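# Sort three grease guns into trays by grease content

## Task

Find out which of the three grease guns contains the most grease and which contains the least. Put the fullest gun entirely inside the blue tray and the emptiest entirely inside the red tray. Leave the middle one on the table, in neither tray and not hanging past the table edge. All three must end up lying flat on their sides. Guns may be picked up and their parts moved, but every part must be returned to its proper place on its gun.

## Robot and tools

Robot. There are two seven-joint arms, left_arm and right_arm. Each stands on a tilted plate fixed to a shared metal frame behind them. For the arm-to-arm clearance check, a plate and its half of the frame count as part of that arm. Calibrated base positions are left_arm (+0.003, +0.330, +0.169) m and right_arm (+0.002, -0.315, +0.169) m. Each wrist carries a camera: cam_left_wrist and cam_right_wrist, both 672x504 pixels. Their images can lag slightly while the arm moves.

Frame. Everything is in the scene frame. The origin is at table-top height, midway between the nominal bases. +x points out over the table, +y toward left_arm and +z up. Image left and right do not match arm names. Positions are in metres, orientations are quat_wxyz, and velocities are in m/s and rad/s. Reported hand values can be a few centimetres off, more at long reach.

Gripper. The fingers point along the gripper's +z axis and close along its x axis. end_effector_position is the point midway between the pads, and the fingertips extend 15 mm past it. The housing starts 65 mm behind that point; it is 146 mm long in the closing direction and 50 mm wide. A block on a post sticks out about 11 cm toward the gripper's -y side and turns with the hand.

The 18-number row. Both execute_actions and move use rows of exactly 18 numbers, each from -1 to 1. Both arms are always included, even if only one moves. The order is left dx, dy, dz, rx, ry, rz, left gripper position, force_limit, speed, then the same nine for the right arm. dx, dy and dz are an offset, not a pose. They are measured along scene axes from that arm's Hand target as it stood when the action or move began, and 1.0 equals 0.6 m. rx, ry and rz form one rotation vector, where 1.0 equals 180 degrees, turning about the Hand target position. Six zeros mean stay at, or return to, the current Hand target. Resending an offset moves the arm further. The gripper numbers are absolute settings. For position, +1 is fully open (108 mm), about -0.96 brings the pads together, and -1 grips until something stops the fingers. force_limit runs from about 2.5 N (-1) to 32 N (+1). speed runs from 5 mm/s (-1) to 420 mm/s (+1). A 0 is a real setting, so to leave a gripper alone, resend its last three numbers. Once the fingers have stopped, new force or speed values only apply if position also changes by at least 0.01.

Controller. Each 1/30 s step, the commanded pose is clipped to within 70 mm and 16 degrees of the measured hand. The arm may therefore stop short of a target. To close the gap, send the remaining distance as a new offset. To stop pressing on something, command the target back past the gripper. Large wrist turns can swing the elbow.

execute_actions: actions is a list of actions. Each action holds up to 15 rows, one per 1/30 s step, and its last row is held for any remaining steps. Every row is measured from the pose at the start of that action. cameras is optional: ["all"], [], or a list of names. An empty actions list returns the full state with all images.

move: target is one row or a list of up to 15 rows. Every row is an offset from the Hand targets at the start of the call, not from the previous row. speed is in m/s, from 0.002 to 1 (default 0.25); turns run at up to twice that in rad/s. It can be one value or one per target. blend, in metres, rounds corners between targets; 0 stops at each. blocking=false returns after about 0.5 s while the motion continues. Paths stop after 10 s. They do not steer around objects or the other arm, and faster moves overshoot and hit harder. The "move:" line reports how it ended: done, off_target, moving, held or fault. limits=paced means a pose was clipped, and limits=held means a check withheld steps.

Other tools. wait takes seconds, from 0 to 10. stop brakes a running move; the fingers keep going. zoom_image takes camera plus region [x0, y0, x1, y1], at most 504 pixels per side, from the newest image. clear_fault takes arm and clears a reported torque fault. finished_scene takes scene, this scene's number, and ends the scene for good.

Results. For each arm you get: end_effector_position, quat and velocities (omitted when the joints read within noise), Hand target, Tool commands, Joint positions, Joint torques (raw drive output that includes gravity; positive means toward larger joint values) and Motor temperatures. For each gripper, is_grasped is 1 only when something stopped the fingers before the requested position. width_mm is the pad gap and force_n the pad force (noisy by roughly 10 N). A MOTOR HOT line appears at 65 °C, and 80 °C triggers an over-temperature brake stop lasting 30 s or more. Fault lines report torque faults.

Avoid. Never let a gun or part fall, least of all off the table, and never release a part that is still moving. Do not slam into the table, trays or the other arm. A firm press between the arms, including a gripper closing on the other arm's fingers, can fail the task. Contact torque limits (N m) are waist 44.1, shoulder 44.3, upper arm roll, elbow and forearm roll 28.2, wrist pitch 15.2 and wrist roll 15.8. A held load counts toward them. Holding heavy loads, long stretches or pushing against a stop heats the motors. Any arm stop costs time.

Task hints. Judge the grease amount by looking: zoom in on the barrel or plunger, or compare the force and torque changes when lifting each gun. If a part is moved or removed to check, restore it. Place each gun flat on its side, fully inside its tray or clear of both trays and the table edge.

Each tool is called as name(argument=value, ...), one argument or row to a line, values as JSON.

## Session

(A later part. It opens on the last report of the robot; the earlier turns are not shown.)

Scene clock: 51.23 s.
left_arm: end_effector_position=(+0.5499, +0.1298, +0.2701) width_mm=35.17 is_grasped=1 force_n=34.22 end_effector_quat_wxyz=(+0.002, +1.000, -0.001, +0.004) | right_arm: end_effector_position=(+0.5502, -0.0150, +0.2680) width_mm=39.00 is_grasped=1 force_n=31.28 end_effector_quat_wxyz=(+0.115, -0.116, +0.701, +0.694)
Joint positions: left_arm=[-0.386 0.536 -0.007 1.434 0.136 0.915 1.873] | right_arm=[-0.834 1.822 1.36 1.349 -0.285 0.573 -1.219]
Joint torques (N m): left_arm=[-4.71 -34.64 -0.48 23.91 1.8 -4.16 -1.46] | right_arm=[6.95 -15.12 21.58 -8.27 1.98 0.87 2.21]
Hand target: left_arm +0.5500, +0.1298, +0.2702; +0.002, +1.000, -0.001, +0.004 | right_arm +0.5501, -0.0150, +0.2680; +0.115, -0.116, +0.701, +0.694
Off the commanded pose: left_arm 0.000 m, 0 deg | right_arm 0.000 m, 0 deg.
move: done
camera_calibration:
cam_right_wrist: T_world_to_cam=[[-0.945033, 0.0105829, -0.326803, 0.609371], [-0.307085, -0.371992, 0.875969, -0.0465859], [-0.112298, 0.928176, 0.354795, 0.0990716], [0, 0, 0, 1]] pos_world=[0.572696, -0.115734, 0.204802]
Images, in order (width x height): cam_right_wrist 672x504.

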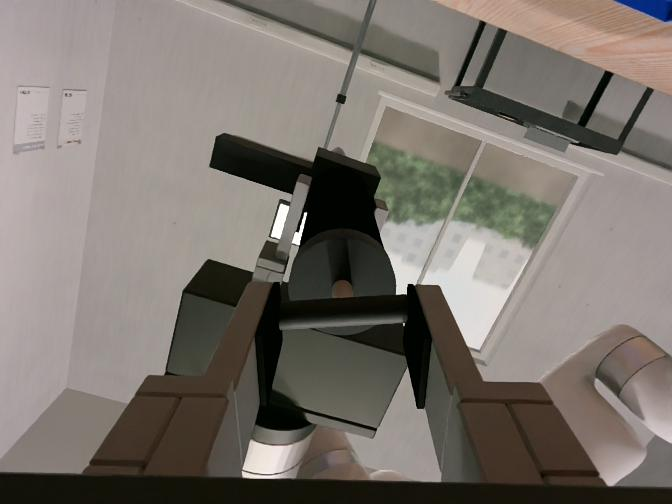

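move(
  target=[0,0,0,0,0,0,-1,0.4,-0.75,0,-0.0415,0,0,0,0,-1,0.4,-0.75],
  speed=0.1,
)

move(
  target=[0,0,0,0,0,0,-1,0.4,-0.75,0,-0.0167,0,0,0,0,-1,0.4,-0.75],
  speed=0.1,
)

move(
  target=[0,0,0,0,0,0,-1,0.4,-0.75,0,-0.0167,0,0,0,0,-1,0.4,-0.75],
  speed=0.1,
  cameras=["cam_right_wrist"],
)

Scene clock: 52.37 s.
left_arm: end_effector_position=(+0.5500, +0.1298, +0.2701) width_mm=35.17 is_grasped=1 force_n=34.01 end_effector_quat_wxyz=(+0.002, +1.000, -0.001, +0.004) | right_arm: end_effector_position=(+0.5501, -0.0399, +0.2680) width_mm=39.00 is_grasped=1 force_n=31.21 end_effector_quat_wxyz=(+0.115, -0.116, +0.701, +0.694)
Joint positions: left_arm=[-0.386 0.536 -0.007 1.434 0.136 0.914 1.873] | right_arm=[-0.894 1.812 1.357 1.332 -0.282 0.617 -1.222]
Joint torques (N m): left_arm=[-1.53 -40.43 1.27 23.86 0.5 -5.09 -1.38] | right_arm=[-2.2 -28.07 18.25 -13.17 4.31 2.1 -1.97]
Hand target: left_arm +0.5500, +0.1298, +0.2702; +0.002, +1.000, -0.001, +0.004 | right_arm +0.5501, -0.0399, +0.2680; +0.115, -0.116, +0.701, +0.694
Off the commanded pose: left_arm 0.000 m, 0 deg | right_arm 0.000 m, 0 deg.
move: done

Scene clock: 53.10 s.
left_arm: end_effector_position=(+0.5500, +0.1297, +0.2702) width_mm=35.17 is_grasped=1 force_n=34.05 end_effector_quat_wxyz=(+0.002, +1.000, -0.001, +0.004) | right_arm: end_effector_position=(+0.5501, -0.0499, +0.2680) width_mm=39.00 is_grasped=1 force_n=30.85 end_effector_quat_wxyz=(+0.115, -0.116, +0.701, +0.694)
Joint positions: left_arm=[-0.387 0.536 -0.007 1.434 0.136 0.914 1.873] | right_arm=[-0.916 1.807 1.356 1.327 -0.281 0.635 -1.223]
Joint torques (N m): left_arm=[8.37 -40.7 16.02 21.99 0.87 -0.78 -1.24] | right_arm=[-8.19 -30.65 19.13 -6.36 4.3 0.93 -1.91]
Hand target: left_arm +0.5500, +0.1298, +0.2702; +0.002, +1.000, -0.001, +0.004 | right_arm +0.5501, -0.0499, +0.2680; +0.115, -0.116, +0.701, +0.694
Off the commanded pose: left_arm 0.000 m, 0 deg | right_arm 0.000 m, 0 deg.
move: done

Scene clock: 53.83 s.
left_arm: end_effector_position=(+0.5500, +0.1298, +0.2702) width_mm=35.17 is_grasped=1 force_n=34.00 end_effector_quat_wxyz=(+0.002, +1.000, -0.001, +0.004) | right_arm: end_effector_position=(+0.5501, -0.0599, +0.2680) width_mm=39.00 is_grasped=1 force_n=30.80 end_effector_quat_wxyz=(+0.115, -0.116, +0.701, +0.694)
Joint positions: left_arm=[-0.386 0.536 -0.007 1.434 0.136 0.914 1.873] | right_arm=[-0.939 1.803 1.355 1.323 -0.279 0.654 -1.224]
Joint torques (N m): left_arm=[8.73 -40.69 16.83 19.78 1.02 0.82 -1.01] | right_arm=[-9.13 -30.87 19.35 -5.29 4.37 0.53 -1.95]
Hand target: left_arm +0.5500, +0.1298, +0.2702; +0.002, +1.000, -0.001, +0.004 | right_arm +0.5501, -0.0600, +0.2680; +0.115, -0.116, +0.701, +0.694
Off the commanded pose: left_arm 0.000 m, 0 deg | right_arm 0.000 m, 0 deg.
move: done
camera_calibration:
cam_right_wrist: T_world_to_cam=[[-0.945042, 0.0103734, -0.326784, 0.609719], [-0.306982, -0.372084, 0.875965, -0.0633924], [-0.112504, 0.928141, 0.35482, 0.140843], [0, 0, 0, 1]] pos_world=[0.572596, -0.160634, 0.204802]
Images, in order (width x height): cam_right_wrist 672x504.

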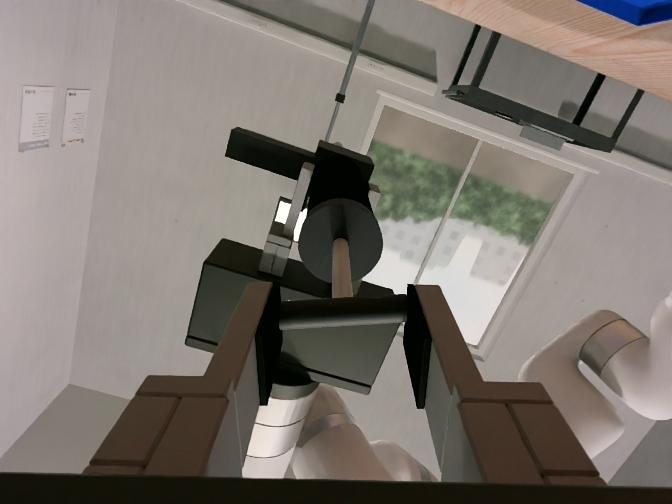

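move(
  target=[0,0,0,0,0,0,-1,0.4,-0.75,0,0.07,0,0,0,0,-1,0.4,-0.75],
  speed=0.1,
  cameras=["cam_right_wrist"],
)

move(
  target=[0,0,0,0,0,0,-1,0.4,-0.75,0,0.009,0,0,0,0,-1,0.4,-0.75],
  speed=0.08,
  cameras=["cam_right_wrist"],
)

Scene clock: 55.03 s.
left_arm: end_effector_position=(+0.5499, +0.1299, +0.2701) width_mm=35.17 is_grasped=1 force_n=34.20 end_effector_quat_wxyz=(+0.002, +1.000, -0.001, +0.004) | right_arm: end_effector_position=(+0.5501, -0.0180, +0.2680) width_mm=39.00 is_grasped=1 force_n=31.28 end_effector_quat_wxyz=(+0.115, -0.116, +0.701, +0.694)
Joint positions: left_arm=[-0.386 0.536 -0.007 1.434 0.136 0.914 1.873] | right_arm=[-0.842 1.821 1.36 1.346 -0.284 0.578 -1.22]
Joint torques (N m): left_arm=[-5.97 -38.98 -8.11 25.52 0.49 -6.75 -0.58] | right_arm=[8.42 -14.31 22.47 -6.89 -5 0.1 2.17]
Hand target: left_arm +0.5500, +0.1298, +0.2702; +0.002, +1.000, -0.001, +0.004 | right_arm +0.5501, -0.0180, +0.2680; +0.115, -0.116, +0.701, +0.694
Off the commanded pose: left_arm 0.000 m, 0 deg | right_arm 0.000 m, 0 deg.
move: done
camera_calibration:
cam_right_wrist: T_world_to_cam=[[-0.945052, 0.0104605, -0.326753, 0.609294], [-0.306992, -0.372022, 0.875988, -0.0477938], [-0.112396, 0.928165, 0.354791, 0.1019], [0, 0, 0, 1]] pos_world=[0.572596, -0.118734, 0.204802]
Images, in order (width x height): cam_right_wrist 672x504.

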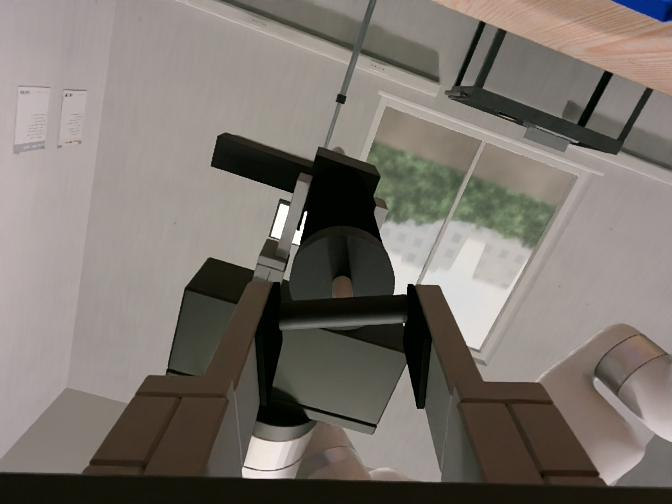

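Scene clock: 55.73 s.
left_arm: end_effector_position=(+0.5501, +0.1301, +0.2701) width_mm=35.17 is_grasped=1 force_n=34.10 end_effector_quat_wxyz=(+0.002, +1.000, -0.001, +0.004) | right_arm: end_effector_position=(+0.5503, -0.0128, +0.2680) width_mm=39.00 is_grasped=1 force_n=31.64 end_effector_quat_wxyz=(+0.115, -0.116, +0.701, +0.694)
Joint positions: left_arm=[-0.386 0.536 -0.007 1.434 0.136 0.914 1.873] | right_arm=[-0.829 1.823 1.361 1.351 -0.285 0.569 -1.219]
Joint torques (N m): left_arm=[-10.01 -37.41 -19.6 25.91 -0.72 -6.95 -0.27] | right_arm=[15.43 -11.02 21.63 -14.5 -4.89 1.54 2.24]
Hand target: left_arm +0.5500, +0.1298, +0.2702; +0.002, +1.000, -0.001, +0.004 | right_arm +0.5501, -0.0126, +0.2680; +0.115, -0.116, +0.701, +0.694
Off the commanded pose: left_arm 0.000 m, 0 deg | right_arm 0.000 m, 0 deg.
move: done
camera_calibration:
cam_right_wrist: T_world_to_cam=[[-0.945031, 0.0108521, -0.326801, 0.609472], [-0.307199, -0.371823, 0.876, -0.0456585], [-0.112006, 0.92824, 0.354718, 0.0968968], [0, 0, 0, 1]] pos_world=[0.572797, -0.113534, 0.204802]
Images, in order (width x height): cam_right_wrist 672x504.

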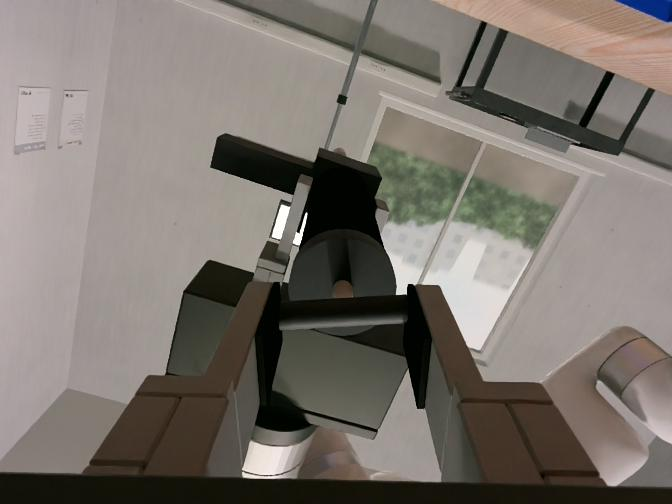

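move(
  target=[
    [0,0,0,0,0,0,-1,0.4,-0.75,0,0,0,0,0,0,0.2,0.4,-0.3],
    [0,0,0,0,0,0,-1,0.4,-0.75,0,-0.17,0,0,0,0,0.2,0.4,-0.3],
    [0,0,0,0,0,0,-1,0.4,-0.75,-0.217,-0.645,0.187,-0.1635,0.229,-0.231,0.2,0.4,-0.3],
    [-0.133,-0.4347,-0.2,0,0,-0.5,-1,0.4,-0.75,-0.217,-0.645,0.187,-0.327,0.458,-0.462,0.2,0.4,-0.3],
    [-0.133,-0.4347,-0.375,0,0,-0.5,-1,0.4,-0.75,-0.217,-0.645,0.187,-0.327,0.458,-0.462,0.2,0.4,-0.3],
  ],
  speed=[0.3,0.3,0.5,0.4,0.15],
  blend=[0,0.03,0.05,0.01,0],
  cameras=["all"],
)

Scene clock: 61.97 s.
left_arm: end_effector_position=(+0.4702, -0.1310, +0.0452) width_mm=35.17 is_grasped=1 force_n=33.40 end_effector_quat_wxyz=(+0.004, +0.706, -0.708, +0.002) | right_arm: end_effector_position=(+0.4199, -0.3996, +0.3802) width_mm=64.00 is_grasped=0 force_n=0.00 end_effector_quat_wxyz=(-0.001, +0.707, +0.707, +0.001)
Joint positions: left_arm=[-0.621 1.339 -0.248 2.076 0.443 0.843 2.922] | right_arm=[-2.477 0.252 2.442 0.896 -0.298 1.086 0.889]
Joint torques (N m): left_arm=[-6.17 -41.09 -7.36 22.02 -1.63 -2.12 1.55] | right_arm=[5.87 3.98 7.44 26.28 4.61 -1.08 2.18]
Hand target: left_arm +0.4702, -0.1310, +0.0452; +0.004, +0.706, -0.708, +0.002 | right_arm +0.4199, -0.3996, +0.3802; -0.001, +0.707, +0.707, +0.001
Off the commanded pose: left_arm 0.000 m, 0 deg | right_arm 0.000 m, 0 deg.
move: done
camera_calibration:
cam_left_wrist: T_world_to_cam=[[0.00647341, -0.999901, -0.0124693, -0.129443], [-0.919268, -0.0108583, 0.393482, 0.438005], [-0.393579, 0.00891544, -0.919248, 0.350872], [0, 0, 0, 1]] pos_world=[0.541577, -0.127803, 0.148577]
cam_right_wrist: T_world_to_cam=[[-0.00429755, 0.999923, -0.0116541, 0.407492], [0.924255, 0.00842085, 0.381683, -0.505006], [0.381752, -0.00913104, -0.92422, 0.305916], [0, 0, 0, 1]] pos_world=[0.351722, -0.400415, 0.480235]

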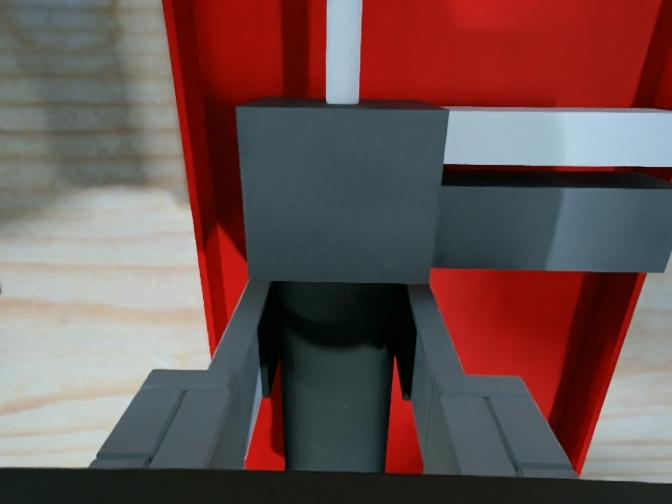

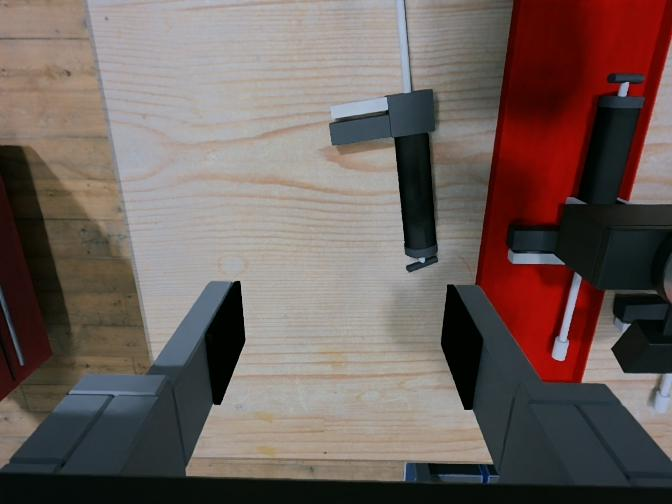

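move(
  target=[
    [0,0,-0.0225,0,0,0,-1,0.4,-0.75,0,0,0,0,0,0,0.2,0.4,-0.3],
    [0,0,-0.0225,0,0,0,0.2,0.4,-0.5,0,0,0,0,0,0,0.2,0.4,-0.3],
    [0,0,0.15,0,0,0,0.2,0.4,-0.5,0,0,0,0,0,0,0.2,0.4,-0.3],
    [0.133,0.585,0.448,-0.385,0.385,0.385,0.2,0.4,-0.5,0.025,0.131,-0.35,0,0,0.049,0.2,0.4,-0.3],
  ],
  speed=[0.1,0.2,0.3,0.5],
  blend=[0,0,0.03,0],
  cameras=["all"],
)

Scene clock: 67.00 s.
left_arm: end_effector_position=(+0.5500, +0.2199, +0.3140) width_mm=64.00 is_grasped=0 force_n=0.00 end_effector_quat_wxyz=(+0.708, +0.706, +0.002, +0.004) | right_arm: end_effector_position=(+0.4349, -0.3210, +0.1702) width_mm=64.00 is_grasped=0 force_n=0.00 end_effector_quat_wxyz=(-0.001, +0.651, +0.759, +0.001)
Joint positions: left_arm=[0.766 0.865 -0.673 1.374 -0.98 1.287 3.177] | right_arm=[-2.492 -0.358 2.562 0.742 0.214 0.438 0.524]
Joint torques (N m): left_arm=[0.25 -33.49 -23.69 9.63 -2.72 3.6 -1.62] | right_arm=[-2.45 14.3 0.3 20.08 4.46 -3.42 -1.89]
Hand target: left_arm +0.5500, +0.2200, +0.3140; +0.708, +0.706, +0.003, +0.004 | right_arm +0.4349, -0.3210, +0.1702; -0.001, +0.651, +0.759, +0.001
Off the commanded pose: left_arm 0.000 m, 0 deg | right_arm 0.000 m, 0 deg.
move: done
camera_calibration:
cam_left_wrist: T_world_to_cam=[[0.9999, -0.0124077, -0.00682126, -0.540981], [0.0111586, 0.393975, 0.919053, -0.356447], [-0.00871595, -0.919037, 0.394074, 0.206256], [0, 0, 0, 1]] pos_world=[0.546702, 0.323276, 0.242623]
cam_right_wrist: T_world_to_cam=[[-0.157569, 0.987439, -0.0116774, 0.389124], [0.912018, 0.150048, 0.381719, -0.388628], [0.378676, 0.0494972, -0.924205, 0.126968], [0, 0, 0, 1]] pos_world=[0.36767, -0.332208, 0.270235]

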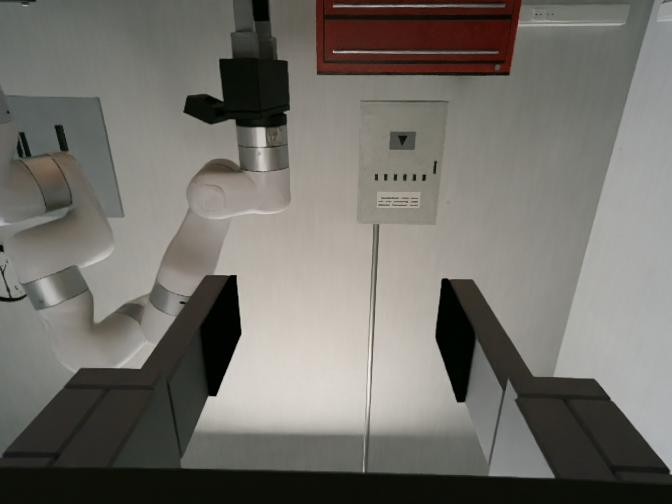

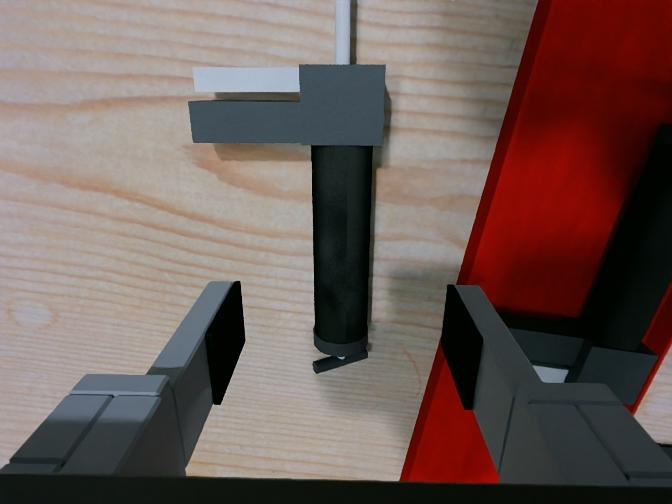

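move(
  target=[
    [0,0,0,0,0,0,0.2,0.4,-0.5,-0.0133,-0.002,-0.241,0,0,0,0.2,0.4,-0.3],
    [0,0,0,0,0,0,0.2,0.4,-0.5,-0.0133,-0.002,-0.241,0,0,0,-1,0.4,-0.75],
    [0,0,0,0,0,0,0.2,0.4,-0.5,-0.0133,-0.002,-0.05,0,0,0,-1,0.4,-0.75],
    [0,-0.167,-0.065,0,0,0,0.2,0.4,-0.5,0.192,0.318,0.166,0,0,0.448,-1,0.4,-0.75],
  ],
  speed=[0.3,0.3,0.25,0.35],
  blend=[0,0,0.03,0],
  cameras=["all"],
)

Scene clock: 72.23 s.
left_arm: end_effector_position=(+0.5500, +0.1198, +0.2750) width_mm=64.00 is_grasped=0 force_n=0.00 end_effector_quat_wxyz=(+0.708, +0.706, +0.003, +0.004) | right_arm: end_effector_position=(+0.5501, -0.1302, +0.2698) width_mm=35.40 is_grasped=1 force_n=32.90 end_effector_quat_wxyz=(-0.001, +0.005, +1.000, +0.000)
Joint positions: left_arm=[0.607 0.982 -0.707 1.369 -1.064 1.089 3.27] | right_arm=[-2.53 -0.543 2.882 1.424 0.038 0.918 -0.428]
Joint torques (N m): left_arm=[-5.66 -25.57 -26.35 12.62 -2.25 1.37 1.53] | right_arm=[-1.39 29.62 1.12 29.47 3.25 -1.52 -1.99]
Hand target: left_arm +0.5500, +0.1198, +0.2750; +0.708, +0.706, +0.003, +0.004 | right_arm +0.5501, -0.1302, +0.2698; -0.001, +0.005, +1.000, +0.000
Off the commanded pose: left_arm 0.000 m, 0 deg | right_arm 0.000 m, 0 deg.
move: done
camera_calibration:
cam_left_wrist: T_world_to_cam=[[0.999903, -0.0121841, -0.00680941, -0.542643], [0.0110588, 0.393894, 0.919089, -0.281102], [-0.0085161, -0.919075, 0.393991, 0.129546], [0, 0, 0, 1]] pos_world=[0.546802, 0.223175, 0.203623]
cam_right_wrist: T_world_to_cam=[[-0.999918, 0.00520872, -0.011711, 0.555534], [0.000346222, 0.924344, 0.38156, 0.0419757], [0.0128124, 0.381525, -0.92427, 0.410427], [0, 0, 0, 1]] pos_world=[0.550215, -0.198282, 0.369835]

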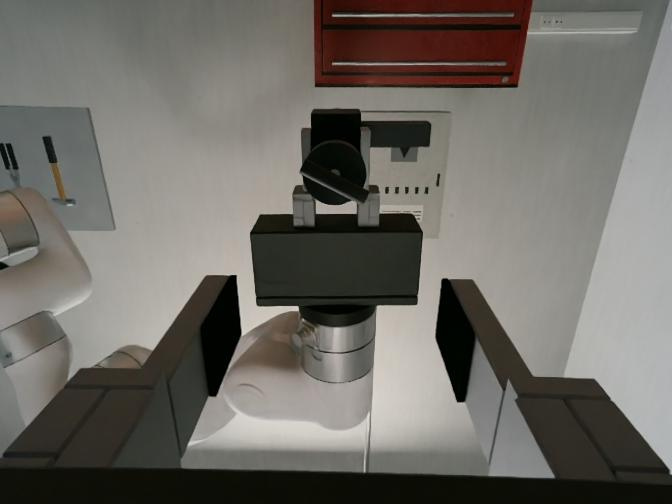

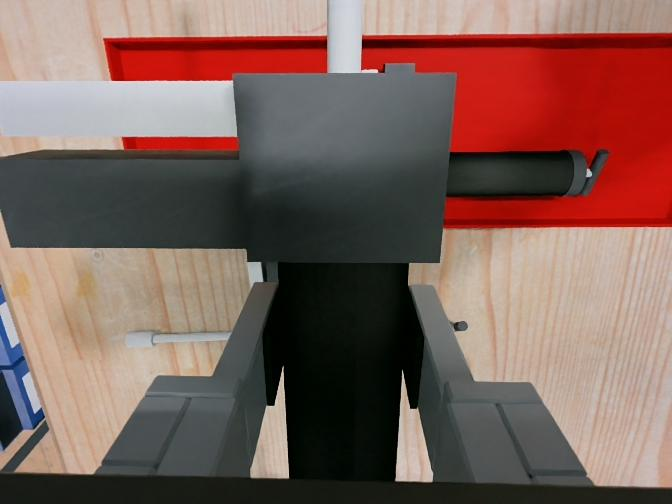

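move(
  target=[
    [-0.0075,-0.05,-0.0283,0,-0.117,0,0.2,0.4,-0.5,0,0,0,0,0,0,-1,0.4,-0.75],
    [-0.0075,-0.1747,-0.0283,0,-0.117,0,0.2,0.4,-0.5,0,0,0,0,0,0,-1,0.4,-0.75],
    [-0.0075,-0.1747,-0.0283,0,-0.117,0,-1,0.4,-0.75,0,0,0,0,0,0,-1,0.4,-0.75],
  ],
  speed=0.25,
  blend=[0.02,0,0],
  cameras=["cam_left_wrist"],
)

Scene clock: 75.53 s.
left_arm: end_effector_position=(+0.5455, +0.0150, +0.2580) width_mm=0.00 is_grasped=0 force_n=33.70 end_effector_quat_wxyz=(+0.697, +0.693, -0.127, +0.133) | right_arm: end_effector_position=(+0.5501, -0.1302, +0.2698) width_mm=35.40 is_grasped=1 force_n=32.90 end_effector_quat_wxyz=(-0.001, +0.005, +1.000, +0.000)
Joint positions: left_arm=[0.454 1.12 -0.795 1.425 -1.127 0.888 3.693] | right_arm=[-2.53 -0.543 2.882 1.424 0.038 0.918 -0.428]
Joint torques (N m): left_arm=[-5.26 -25.68 -28.61 11.14 -0.97 2.66 -1.59] | right_arm=[-1.32 29.9 1.02 29.3 4.19 -1.46 -1.86]
Motor temperatures (°C): left_arm=[33 36 34 44 36 30 42] | right_arm=[31 33 38 38 33 32 31]
Hand target: left_arm +0.5455, +0.0150, +0.2580; +0.697, +0.693, -0.127, +0.133 | right_arm +0.5501, -0.1302, +0.2698; -0.001, +0.005, +1.000, +0.000
Off the commanded pose: left_arm 0.000 m, 0 deg | right_arm 0.000 m, 0 deg.
move: done
camera_calibration:
cam_left_wrist: T_world_to_cam=[[0.935554, -0.0122047, 0.352972, -0.597165], [-0.31996, 0.393876, 0.861677, -0.028741], [-0.149543, -0.919083, 0.364587, 0.124301], [0, 0, 0, 1]] pos_world=[0.568073, 0.118275, 0.190229]
Images, in order (width x height): cam_left_wrist 672x504.

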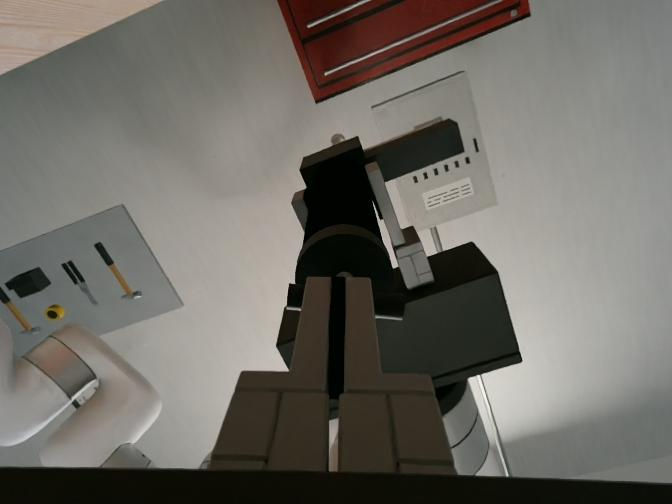

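move(
  target=[
    [0,0,0,0,0,0,0.2,0.4,0.2,0,0,0,0,0,0,-1,0.4,-0.75],
    [0,-0.0367,0,0,0,0,0.2,0.4,0.2,0,0,0,0,0,0,-1,0.4,-0.75],
  ],
  speed=0.2,
  cameras=["cam_left_wrist"],
)

Scene clock: 77.23 s.
left_arm: end_effector_position=(+0.5455, -0.0070, +0.2580) width_mm=64.00 is_grasped=0 force_n=0.00 end_effector_quat_wxyz=(+0.697, +0.693, -0.127, +0.133) | right_arm: end_effector_position=(+0.5501, -0.1302, +0.2698) width_mm=35.40 is_grasped=1 force_n=32.90 end_effector_quat_wxyz=(-0.001, +0.005, +1.000, +0.000)
Joint positions: left_arm=[0.412 1.143 -0.807 1.45 -1.145 0.855 3.699] | right_arm=[-2.53 -0.543 2.882 1.424 0.038 0.918 -0.428]
Joint torques (N m): left_arm=[-5.76 -26.11 -29.86 11.13 -1.91 1.48 1.55] | right_arm=[-1.33 29.89 0.96 29.18 4.3 -1.48 -1.78]
Hand target: left_arm +0.5455, -0.0070, +0.2580; +0.697, +0.693, -0.127, +0.133 | right_arm +0.5501, -0.1302, +0.2698; -0.001, +0.005, +1.000, +0.000
Off the commanded pose: left_arm 0.000 m, 0 deg | right_arm 0.000 m, 0 deg.
move: done
camera_calibration:
cam_left_wrist: T_world_to_cam=[[0.935554, -0.0122047, 0.352972, -0.597526], [-0.31996, 0.393876, 0.861677, -0.0200831], [-0.149543, -0.919083, 0.364587, 0.104188], [0, 0, 0, 1]] pos_world=[0.568173, 0.0963752, 0.190229]
Images, in order (width x height): cam_left_wrist 672x504.

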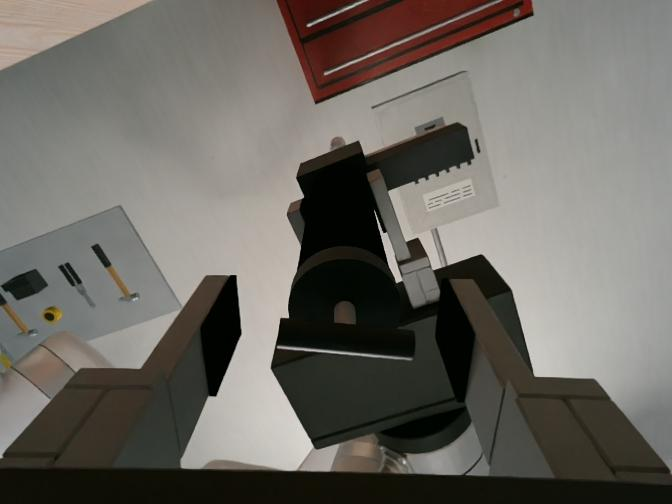

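move(
  target=[
    [0.004,0,-0.002,0,0,0,-1,0.4,-0.75,0,0,0,0,0,0,-1,0.4,-0.75],
    [0.004,0.03,-0.0035,0,0,0,-1,0.4,-0.75,0,0,0,0,0,0,-1,0.4,-0.75],
  ],
  speed=0.1,
  cameras=["cam_left_wrist"],
)

move(
  target=[0,0.0167,-0.0008,0,0,0,-1,0.4,-0.75,0,0,0,0,0,0,-1,0.4,-0.75],
  speed=0.1,
)

move(
  target=[0,0.0167,-0.0008,0,0,0,-1,0.4,-0.75,0,0,0,0,0,0,-1,0.4,-0.75],
  speed=0.1,
)

Scene clock: 79.07 s.
left_arm: end_effector_position=(+0.5479, +0.0109, +0.2559) width_mm=38.99 is_grasped=1 force_n=32.09 end_effector_quat_wxyz=(+0.697, +0.693, -0.127, +0.133) | right_arm: end_effector_position=(+0.5501, -0.1301, +0.2698) width_mm=35.40 is_grasped=1 force_n=33.06 end_effector_quat_wxyz=(-0.001, +0.005, +1.000, +0.000)
Joint positions: left_arm=[0.441 1.132 -0.793 1.443 -1.125 0.885 3.691] | right_arm=[-2.53 -0.543 2.882 1.424 0.038 0.918 -0.428]
Joint torques (N m): left_arm=[0.32 -33.39 -20.21 5.48 1.99 4.68 -1.52] | right_arm=[-0.41 35.41 -2.96 29.29 2.26 -4.43 -0.56]
Hand target: left_arm +0.5479, +0.0110, +0.2559; +0.697, +0.693, -0.127, +0.133 | right_arm +0.5501, -0.1302, +0.2698; -0.001, +0.005, +1.000, +0.000
Off the commanded pose: left_arm 0.000 m, 0 deg | right_arm 0.000 m, 0 deg.
move: done
camera_calibration:
cam_left_wrist: T_world_to_cam=[[0.935545, -0.0122577, 0.352994, -0.598711], [-0.319944, 0.393984, 0.861633, -0.0246015], [-0.149636, -0.919035, 0.364668, 0.121781], [0, 0, 0, 1]] pos_world=[0.570473, 0.114275, 0.188129]
Images, in order (width x height): cam_left_wrist 672x504.

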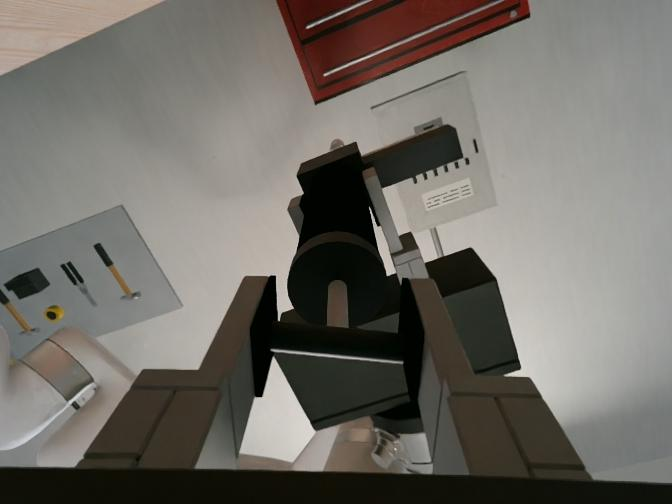

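Scene clock: 79.80 s.
left_arm: end_effector_position=(+0.5479, +0.0209, +0.2554) width_mm=38.99 is_grasped=1 force_n=32.10 end_effector_quat_wxyz=(+0.697, +0.693, -0.127, +0.133) | right_arm: end_effector_position=(+0.5501, -0.1302, +0.2698) width_mm=35.40 is_grasped=1 force_n=33.08 end_effector_quat_wxyz=(-0.001, +0.005, +1.000, +0.000)
Joint positions: left_arm=[0.459 1.123 -0.786 1.433 -1.116 0.901 3.688] | right_arm=[-2.53 -0.543 2.882 1.424 0.038 0.918 -0.428]
Joint torques (N m): left_arm=[-0.21 -32.78 -19.66 5.27 2.12 4.59 -1.55] | right_arm=[0.21 39.02 -4.2 29.4 0.73 -4.5 0.23]
Hand target: left_arm +0.5479, +0.0210, +0.2554; +0.697, +0.693, -0.127, +0.133 | right_arm +0.5501, -0.1302, +0.2698; -0.001, +0.005, +1.000, +0.000
Off the commanded pose: left_arm 0.000 m, 0 deg | right_arm 0.000 m, 0 deg.
move: done

Scene clock: 80.53 s.
left_arm: end_effector_position=(+0.5479, +0.0310, +0.2549) width_mm=38.99 is_grasped=1 force_n=32.11 end_effector_quat_wxyz=(+0.697, +0.693, -0.127, +0.133) | right_arm: end_effector_position=(+0.5501, -0.1302, +0.2698) width_mm=35.40 is_grasped=1 force_n=33.10 end_effector_quat_wxyz=(-0.001, +0.005, +1.000, +0.000)
Joint positions: left_arm=[0.477 1.115 -0.78 1.425 -1.107 0.917 3.685] | right_arm=[-2.53 -0.543 2.882 1.424 0.038 0.918 -0.428]
Joint torques (N m): left_arm=[-0.18 -32.71 -19.45 4.85 2.14 4.56 -1.57] | right_arm=[1.65 42.49 -4.41 29.46 0.16 -4.55 0.94]
Hand target: left_arm +0.5479, +0.0310, +0.2549; +0.697, +0.693, -0.127, +0.133 | right_arm +0.5501, -0.1302, +0.2698; -0.001, +0.005, +1.000, +0.000
Off the commanded pose: left_arm 0.000 m, 0 deg | right_arm 0.000 m, 0 deg.
move: done

move(
  target=[0,0.0167,-0.0008,0,0,0,-1,0.4,-0.75,0,0,0,0,0,0,-1,0.4,-0.75],
  speed=0.1,
)

move(
  target=[0,0.0133,-0.0006,0,0,0,-1,0.4,-0.75,0,0,0,0,0,0,-1,0.4,-0.75],
  speed=0.1,
)

move(
  target=[0,0.0133,-0.0006,0,0,0,-1,0.4,-0.75,0,0,0,0,0,0,-1,0.4,-0.75],
  speed=0.1,
  cameras=["cam_left_wrist"],
)

Scene clock: 81.63 s.
left_arm: end_effector_position=(+0.5479, +0.0410, +0.2544) width_mm=38.99 is_grasped=1 force_n=32.12 end_effector_quat_wxyz=(+0.697, +0.693, -0.127, +0.133) | right_arm: end_effector_position=(+0.5501, -0.1302, +0.2698) width_mm=35.40 is_grasped=1 force_n=33.12 end_effector_quat_wxyz=(-0.001, +0.005, +1.000, +0.000)
Joint positions: left_arm=[0.494 1.107 -0.773 1.418 -1.098 0.933 3.683] | right_arm=[-2.53 -0.543 2.882 1.424 0.038 0.918 -0.428]
Joint torques (N m): left_arm=[-0.03 -32.43 -19.18 4.6 2.33 4.68 -1.51] | right_arm=[3.64 43.9 -4.35 29.49 -0.62 -4.54 1.91]
Hand target: left_arm +0.5479, +0.0410, +0.2544; +0.697, +0.693, -0.127, +0.133 | right_arm +0.5501, -0.1302, +0.2698; -0.001, +0.005, +1.000, +0.000
Off the commanded pose: left_arm 0.000 m, 0 deg | right_arm 0.000 m, 0 deg.
move: done

Scene clock: 82.33 s.
left_arm: end_effector_position=(+0.5479, +0.0490, +0.2541) width_mm=38.99 is_grasped=1 force_n=32.13 end_effector_quat_wxyz=(+0.697, +0.693, -0.127, +0.133) | right_arm: end_effector_position=(+0.5501, -0.1302, +0.2698) width_mm=35.40 is_grasped=1 force_n=33.15 end_effector_quat_wxyz=(-0.001, +0.005, +1.000, +0.000)
Joint positions: left_arm=[0.508 1.101 -0.768 1.412 -1.09 0.946 3.68] | right_arm=[-2.53 -0.543 2.882 1.424 0.038 0.918 -0.428]
Joint torques (N m): left_arm=[-0.36 -32.74 -19.03 4.49 2.29 4.79 -1.49] | right_arm=[4.84 43.88 -4.06 29.38 -1.38 -4.5 2.12]
Hand target: left_arm +0.5479, +0.0490, +0.2541; +0.697, +0.693, -0.127, +0.133 | right_arm +0.5501, -0.1302, +0.2698; -0.001, +0.005, +1.000, +0.000
Off the commanded pose: left_arm 0.000 m, 0 deg | right_arm 0.000 m, 0 deg.
move: done

Scene clock: 83.03 s.
left_arm: end_effector_position=(+0.5479, +0.0569, +0.2537) width_mm=38.99 is_grasped=1 force_n=32.14 end_effector_quat_wxyz=(+0.697, +0.693, -0.127, +0.133) | right_arm: end_effector_position=(+0.5501, -0.1302, +0.2698) width_mm=35.40 is_grasped=1 force_n=33.17 end_effector_quat_wxyz=(-0.001, +0.005, +1.000, +0.000)
Joint positions: left_arm=[0.522 1.094 -0.763 1.408 -1.083 0.959 3.677] | right_arm=[-2.53 -0.543 2.882 1.424 0.038 0.918 -0.428]
Joint torques (N m): left_arm=[-0.28 -32.62 -18.99 4.49 2.25 4.81 -1.44] | right_arm=[5.74 43.93 -3.61 29.36 -2 -4.49 2.14]
Hand target: left_arm +0.5479, +0.0570, +0.2537; +0.697, +0.693, -0.127, +0.133 | right_arm +0.5501, -0.1302, +0.2698; -0.001, +0.005, +1.000, +0.000
Off the commanded pose: left_arm 0.000 m, 0 deg | right_arm 0.000 m, 0 deg.
move: done
camera_calibration:
cam_left_wrist: T_world_to_cam=[[0.935559, -0.0121718, 0.35296, -0.597386], [-0.319949, 0.393955, 0.861645, -0.040824], [-0.149538, -0.919049, 0.364674, 0.164804], [0, 0, 0, 1]] pos_world=[0.570473, 0.160275, 0.185929]
Images, in order (width x height): cam_left_wrist 672x504.

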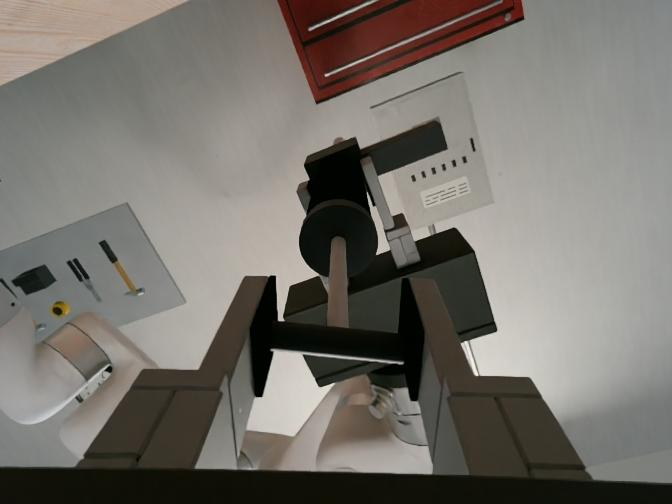

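move(
  target=[0,-0.103,0.0047,0,0,0,-1,0.4,-0.75,0,0,0,0,0,0,-1,0.4,-0.75],
  speed=0.12,
)

move(
  target=[0,-0.006,0.0003,0,0,0,-1,0.4,-0.75,0,0,0,0,0,0,-1,0.4,-0.75],
  speed=0.08,
  cameras=["cam_left_wrist"],
)

Scene clock: 84.30 s.
left_arm: end_effector_position=(+0.5479, -0.0048, +0.2565) width_mm=38.99 is_grasped=1 force_n=32.07 end_effector_quat_wxyz=(+0.697, +0.693, -0.127, +0.133) | right_arm: end_effector_position=(+0.5501, -0.1302, +0.2698) width_mm=35.40 is_grasped=1 force_n=33.11 end_effector_quat_wxyz=(-0.001, +0.005, +1.000, +0.000)
Joint positions: left_arm=[0.411 1.146 -0.801 1.459 -1.139 0.862 3.695] | right_arm=[-2.53 -0.543 2.882 1.424 0.038 0.918 -0.428]
Joint torques (N m): left_arm=[-6.98 -25.72 -30.59 10.12 -1.73 1.79 0.67] | right_arm=[6.93 43.4 -0.66 29.39 -0.88 -4.52 1.98]
Hand target: left_arm +0.5479, -0.0048, +0.2565; +0.697, +0.693, -0.127, +0.133 | right_arm +0.5501, -0.1302, +0.2698; -0.001, +0.005, +1.000, +0.000
Off the commanded pose: left_arm 0.000 m, 0 deg | right_arm 0.000 m, 0 deg.
move: done

Scene clock: 85.00 s.
left_arm: end_effector_position=(+0.5480, -0.0083, +0.2567) width_mm=38.99 is_grasped=1 force_n=32.07 end_effector_quat_wxyz=(+0.697, +0.693, -0.127, +0.133) | right_arm: end_effector_position=(+0.5501, -0.1302, +0.2698) width_mm=35.40 is_grasped=1 force_n=33.11 end_effector_quat_wxyz=(-0.001, +0.005, +1.000, +0.000)
Joint positions: left_arm=[0.404 1.15 -0.803 1.464 -1.142 0.856 3.695] | right_arm=[-2.53 -0.543 2.882 1.424 0.038 0.918 -0.428]
Joint torques (N m): left_arm=[-11.25 -24.75 -36.24 7.85 -1.84 3 1.52] | right_arm=[7.53 42.08 2.62 29.32 0.87 -4.25 1.78]
Hand target: left_arm +0.5479, -0.0084, +0.2567; +0.697, +0.693, -0.127, +0.133 | right_arm +0.5501, -0.1302, +0.2698; -0.001, +0.005, +1.000, +0.000
Off the commanded pose: left_arm 0.000 m, 0 deg | right_arm 0.000 m, 0 deg.
move: done
camera_calibration:
cam_left_wrist: T_world_to_cam=[[0.93556, -0.0120421, 0.352964, -0.599345], [-0.320041, 0.393702, 0.861727, -0.0176301], [-0.14934, -0.919159, 0.364478, 0.103737], [0, 0, 0, 1]] pos_world=[0.570573, 0.0950749, 0.188929]
Images, in order (width x height): cam_left_wrist 672x504.

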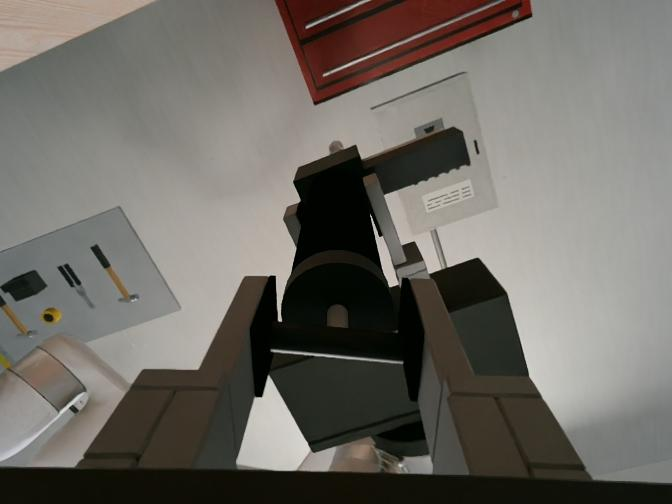

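move(
  target=[
    [0,0,0,0,0,0,0.2,0.4,-0.3,0,0,0,0,0,0,-1,0.4,-0.75],
    [0,0.17,0,0,0,0,0.2,0.4,-0.3,0,0,0,0,0,0,-1,0.4,-0.75],
    [0,0.62,0.16,0.436,-0.297,-0.2975,0.2,0.4,-0.3,-0.05,0.1,-0.05,0,0,0.12,-1,0.4,-0.75],
    [0,0.62,0.16,0.436,-0.297,-0.2975,0.2,0.4,-0.3,-0.117,0.392,-0.233,0.013,0.013,0.5,-1,0.4,-0.75],
  ],
  speed=[0.3,0.3,0.5,0.3],
  blend=[0,0.03,0.02,0],
  cameras=["cam_right_wrist"],
)

Scene clock: 91.30 s.
left_arm: end_effector_position=(+0.5479, +0.3636, +0.3527) width_mm=64.00 is_grasped=0 force_n=0.00 end_effector_quat_wxyz=(+0.001, +0.707, -0.707, +0.001) | right_arm: end_effector_position=(+0.4799, +0.1050, +0.1300) width_mm=35.40 is_grasped=1 force_n=32.76 end_effector_quat_wxyz=(+0.019, +0.704, -0.710, -0.018)
Joint positions: left_arm=[0.432 0.274 -0.484 1.323 0.26 1.076 3.759] | right_arm=[-2.466 -1.065 3.242 1.862 -0.187 0.903 -1.508]
Joint torques (N m): left_arm=[0.19 -31.18 -4.33 17.13 2.01 -4.75 1.57] | right_arm=[7.49 38.26 5.71 28.23 -4.7 -1.53 -1.96]
Hand target: left_arm +0.5479, +0.3636, +0.3527; +0.001, +0.707, -0.707, +0.001 | right_arm +0.4799, +0.1050, +0.1300; +0.019, +0.704, -0.710, -0.018
Off the commanded pose: left_arm 0.000 m, 0 deg | right_arm 0.000 m, 0 deg.
move: done
camera_calibration:
cam_right_wrist: T_world_to_cam=[[-0.00536405, -0.999921, -0.0114095, 0.110756], [-0.903237, -0.00005129, 0.429141, 0.402436], [-0.429108, 0.0126074, -0.903165, 0.440425], [0, 0, 0, 1]] pos_world=[0.553079, 0.105215, 0.226338]
Images, in order (width x height): cam_right_wrist 672x504.

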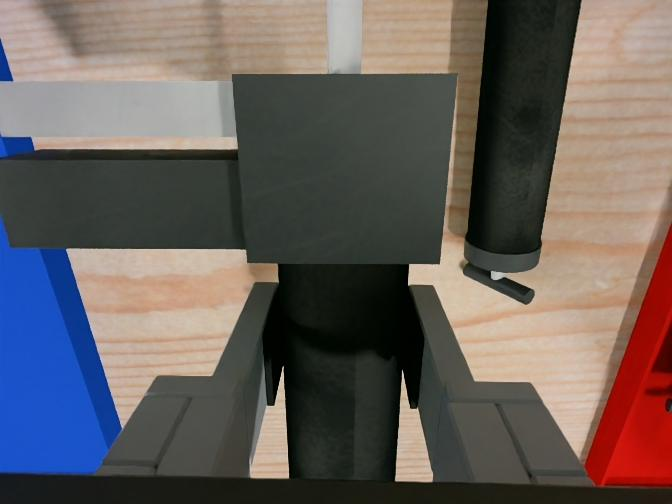

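move(
  target=[
    [0,0,0,0,0,0,0.2,0.4,-0.3,0,0,-0.169,0,0,0,-1,0.4,-0.75],
    [0,0,0,0,0,0,0.2,0.4,-0.3,0,0,-0.172,0,0,0,0.1,0.4,-0.5],
    [0,0,0,0,0,0,0.2,0.4,-0.3,0,0,0.1,0,0,0,0.1,0.4,-0.5],
    [0,0,0,0,0,0,0.2,0.4,-0.3,-0.15,-0.55,0.3,0,0,0,0.1,0.4,-0.5],
  ],
  speed=[0.15,0.2,0.3,0.45],
  blend=[0,0,0.03,0],
)

move(
  target=[-0.113,-0.431,-0.3045,0,0,0,0.2,0.4,-0.3,0,0,0,0,0,0,0.1,0.4,-0.5],
  speed=0.4,
  cameras=["cam_left_wrist"],
)

Scene clock: 95.63 s.
left_arm: end_effector_position=(+0.5479, +0.3636, +0.3527) width_mm=64.00 is_grasped=0 force_n=0.00 end_effector_quat_wxyz=(+0.001, +0.707, -0.707, +0.001) | right_arm: end_effector_position=(+0.3899, -0.2249, +0.3100) width_mm=58.49 is_grasped=0 force_n=0.00 end_effector_quat_wxyz=(+0.019, +0.704, -0.710, -0.018)
Joint positions: left_arm=[0.432 0.274 -0.484 1.323 0.26 1.076 3.759] | right_arm=[-2.788 0.066 3.11 0.767 -0.119 0.9 -1.959]
Joint torques (N m): left_arm=[0.08 -31.08 -4.37 17.27 1.99 -4.65 1.5] | right_arm=[-2.72 25.83 -0.32 16.69 4.55 -1 -2.05]
Hand target: left_arm +0.5479, +0.3636, +0.3527; +0.001, +0.707, -0.707, +0.001 | right_arm +0.3899, -0.2250, +0.3100; +0.019, +0.704, -0.710, -0.018
Off the commanded pose: left_arm 0.000 m, 0 deg | right_arm 0.000 m, 0 deg.
move: done; limits=paced

Scene clock: 97.10 s.
left_arm: end_effector_position=(+0.4801, +0.1050, +0.1700) width_mm=64.00 is_grasped=0 force_n=0.00 end_effector_quat_wxyz=(+0.001, +0.707, -0.707, +0.001) | right_arm: end_effector_position=(+0.3899, -0.2250, +0.3100) width_mm=58.49 is_grasped=0 force_n=0.00 end_effector_quat_wxyz=(+0.019, +0.704, -0.710, -0.018)
Joint positions: left_arm=[0.002 0.662 -0.487 1.198 0.623 0.717 3.021] | right_arm=[-2.788 0.066 3.11 0.767 -0.119 0.9 -1.959]
Joint torques (N m): left_arm=[-5.61 -25.63 -10.12 17.36 2.07 -1.31 -1.6] | right_arm=[-2.67 26.14 -0.41 16.78 4.53 -0.98 -1.97]
Hand target: left_arm +0.4801, +0.1050, +0.1700; +0.001, +0.707, -0.707, +0.001 | right_arm +0.3899, -0.2250, +0.3100; +0.019, +0.704, -0.710, -0.018
Off the commanded pose: left_arm 0.000 m, 0 deg | right_arm 0.000 m, 0 deg.
move: done
camera_calibration:
cam_left_wrist: T_world_to_cam=[[0.00898014, -0.999776, -0.0191539, 0.107965], [-0.920524, -0.0157471, 0.390369, 0.402119], [-0.390583, 0.0141261, -0.920459, 0.465651], [0, 0, 0, 1]] pos_world=[0.551066, 0.107696, 0.273706]
Images, in order (width x height): cam_left_wrist 672x504.

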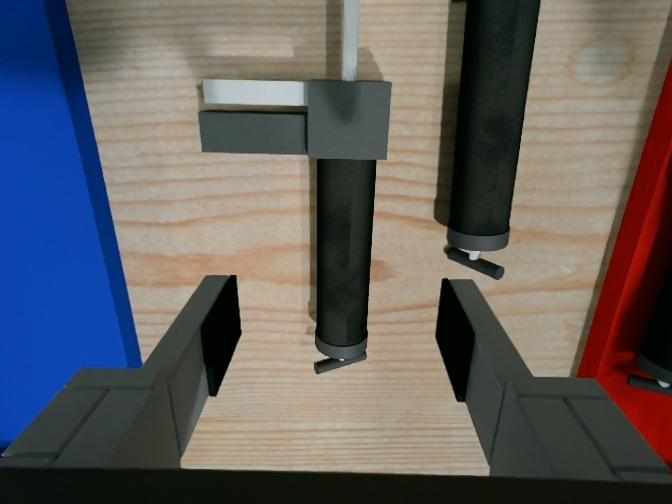

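move(
  target=[
    [0,-0.006,-0.241,0,0,0,0.2,0.4,-0.3,0,0,0,0,0,0,0.1,0.4,-0.5],
    [0,-0.006,-0.241,0,0,0,-1,0.4,-0.75,0,0,0,0,0,0,0.1,0.4,-0.5],
    [0,-0.006,-0.08,0,0,0,-1,0.4,-0.75,0,0,0,0,0,0,0.1,0.4,-0.5],
    [-0.017,0.353,-0.05,0,0,0,-1,0.4,-0.75,0,0,0,0,0,0,0.1,0.4,-0.5],
    [-0.017,0.353,-0.208,0,0,0,-1,0.4,-0.75,0,0,0,0,0,0,0.1,0.4,-0.5],
  ],
  speed=[0.3,0.2,0.25,0.3,0.2],
  blend=[0,0,0.03,0.03,0],
  cameras=["cam_left_wrist"],
)

Scene clock: 101.37 s.
left_arm: end_effector_position=(+0.4699, +0.3168, +0.0453) width_mm=35.15 is_grasped=1 force_n=34.13 end_effector_quat_wxyz=(+0.001, +0.707, -0.707, +0.001) | right_arm: end_effector_position=(+0.3899, -0.2250, +0.3100) width_mm=58.49 is_grasped=0 force_n=0.00 end_effector_quat_wxyz=(+0.019, +0.704, -0.710, -0.018)
Joint positions: left_arm=[0.297 0.776 -0.243 1.033 0.862 0.356 3.217] | right_arm=[-2.788 0.066 3.11 0.767 -0.119 0.9 -1.959]
Joint torques (N m): left_arm=[-5.42 -28.09 -8.13 14.08 1.97 -5.52 -1.55] | right_arm=[-2.61 25.94 -0.4 16.96 4.59 -1.07 -1.87]
Hand target: left_arm +0.4699, +0.3168, +0.0452; +0.001, +0.707, -0.707, +0.001 | right_arm +0.3899, -0.2250, +0.3100; +0.019, +0.704, -0.710, -0.018
Off the commanded pose: left_arm 0.000 m, 0 deg | right_arm 0.000 m, 0 deg.
move: done
camera_calibration:
cam_left_wrist: T_world_to_cam=[[0.0089409, -0.999775, -0.0192459, 0.317354], [-0.920525, -0.0157468, 0.390367, 0.444782], [-0.390582, 0.0142261, -0.920458, 0.343771], [0, 0, 0, 1]] pos_world=[0.540866, 0.319395, 0.148906]
Images, in order (width x height): cam_left_wrist 672x504.

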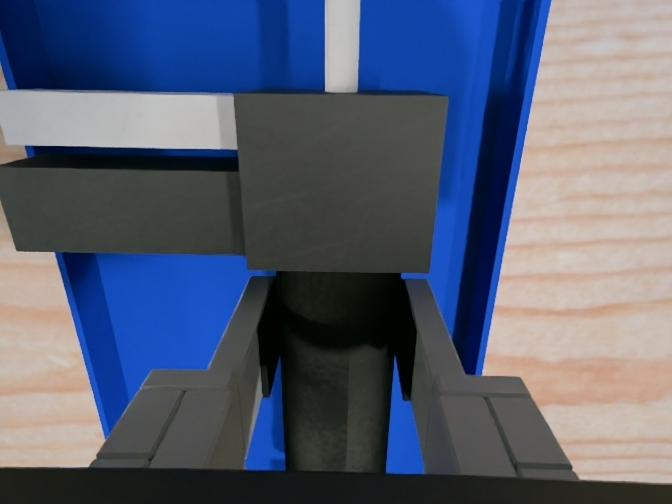

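move(
  target=[
    [0,-0.015,0,0,0,0,-1,0.4,-0.75,0,0,0,0,0,0,0.1,0.4,-0.5],
    [0,-0.015,-0.0225,0,0,0,-1,0.4,-0.75,0,0,0,0,0,0,0.1,0.4,-0.5],
    [0,-0.015,-0.0225,0,0,0,0.1,0.4,-0.5,0,0,0,0,0,0,0.1,0.4,-0.5],
    [0,-0.015,0.3,0,0,0,0.1,0.4,-0.5,0,0,0,0,0,0,0.1,0.4,-0.5],
  ],
  speed=[0.1,0.08,0.2,0.3],
  blend=[0.003,0,0,0],
  cameras=["all"],
)

Scene clock: 104.23 s.
left_arm: end_effector_position=(+0.4699, +0.3078, +0.2252) width_mm=58.49 is_grasped=0 force_n=0.00 end_effector_quat_wxyz=(+0.001, +0.707, -0.707, +0.001) | right_arm: end_effector_position=(+0.3899, -0.2250, +0.3100) width_mm=58.49 is_grasped=0 force_n=0.00 end_effector_quat_wxyz=(+0.019, +0.704, -0.710, -0.018)
Joint positions: left_arm=[0.416 0.28 -0.503 0.894 0.387 0.67 3.541] | right_arm=[-2.788 0.066 3.11 0.767 -0.119 0.9 -1.959]
Joint torques (N m): left_arm=[0.56 -27.21 -11.22 18.4 -1.56 -1.37 1.5] | right_arm=[-2.64 26.02 -0.36 17.12 4.63 -1.21 -1.77]
Hand target: left_arm +0.4699, +0.3078, +0.2252; +0.001, +0.707, -0.707, +0.001 | right_arm +0.3899, -0.2250, +0.3100; +0.019, +0.704, -0.710, -0.018
Off the commanded pose: left_arm 0.000 m, 0 deg | right_arm 0.000 m, 0 deg.
move: done
camera_calibration:
cam_left_wrist: T_world_to_cam=[[0.00893747, -0.999775, -0.0192463, 0.31182], [-0.920453, -0.0157465, 0.390536, 0.374319], [-0.390752, 0.0142249, -0.920386, 0.509557], [0, 0, 0, 1]] pos_world=[0.540866, 0.310396, 0.328806]
cam_right_wrist: T_world_to_cam=[[-0.00536405, -0.999921, -0.0114095, -0.217647], [-0.903237, -0.00005129, 0.429141, 0.243883], [-0.429108, 0.0126074, -0.903165, 0.568536], [0, 0, 0, 1]] pos_world=[0.463079, -0.224785, 0.406338]

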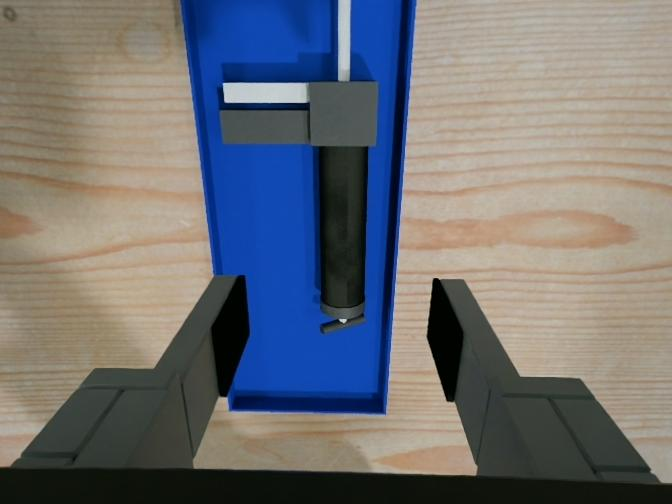

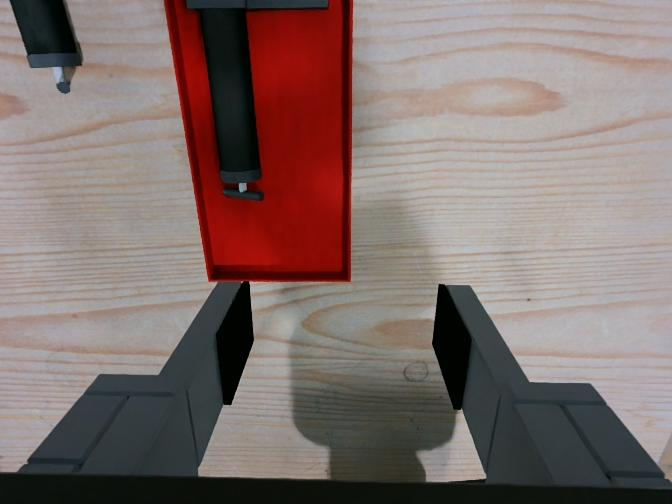

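zoom_image(
  camera="cam_right_wrist",
  region=[0, 0, 280, 220],
)

Scaled by 1.800 from the camera's 672x504 image, which has a finer 960x720 frame.

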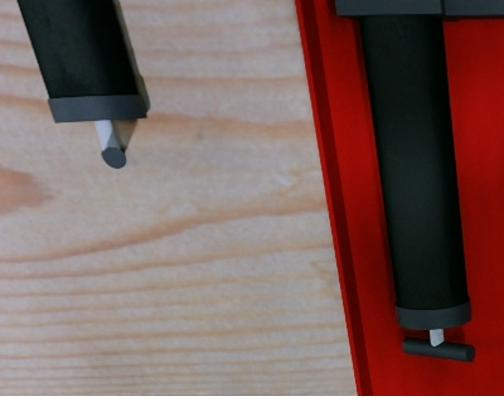

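finished_scene(
  scene=2,
)

The scene is finished: the task was done.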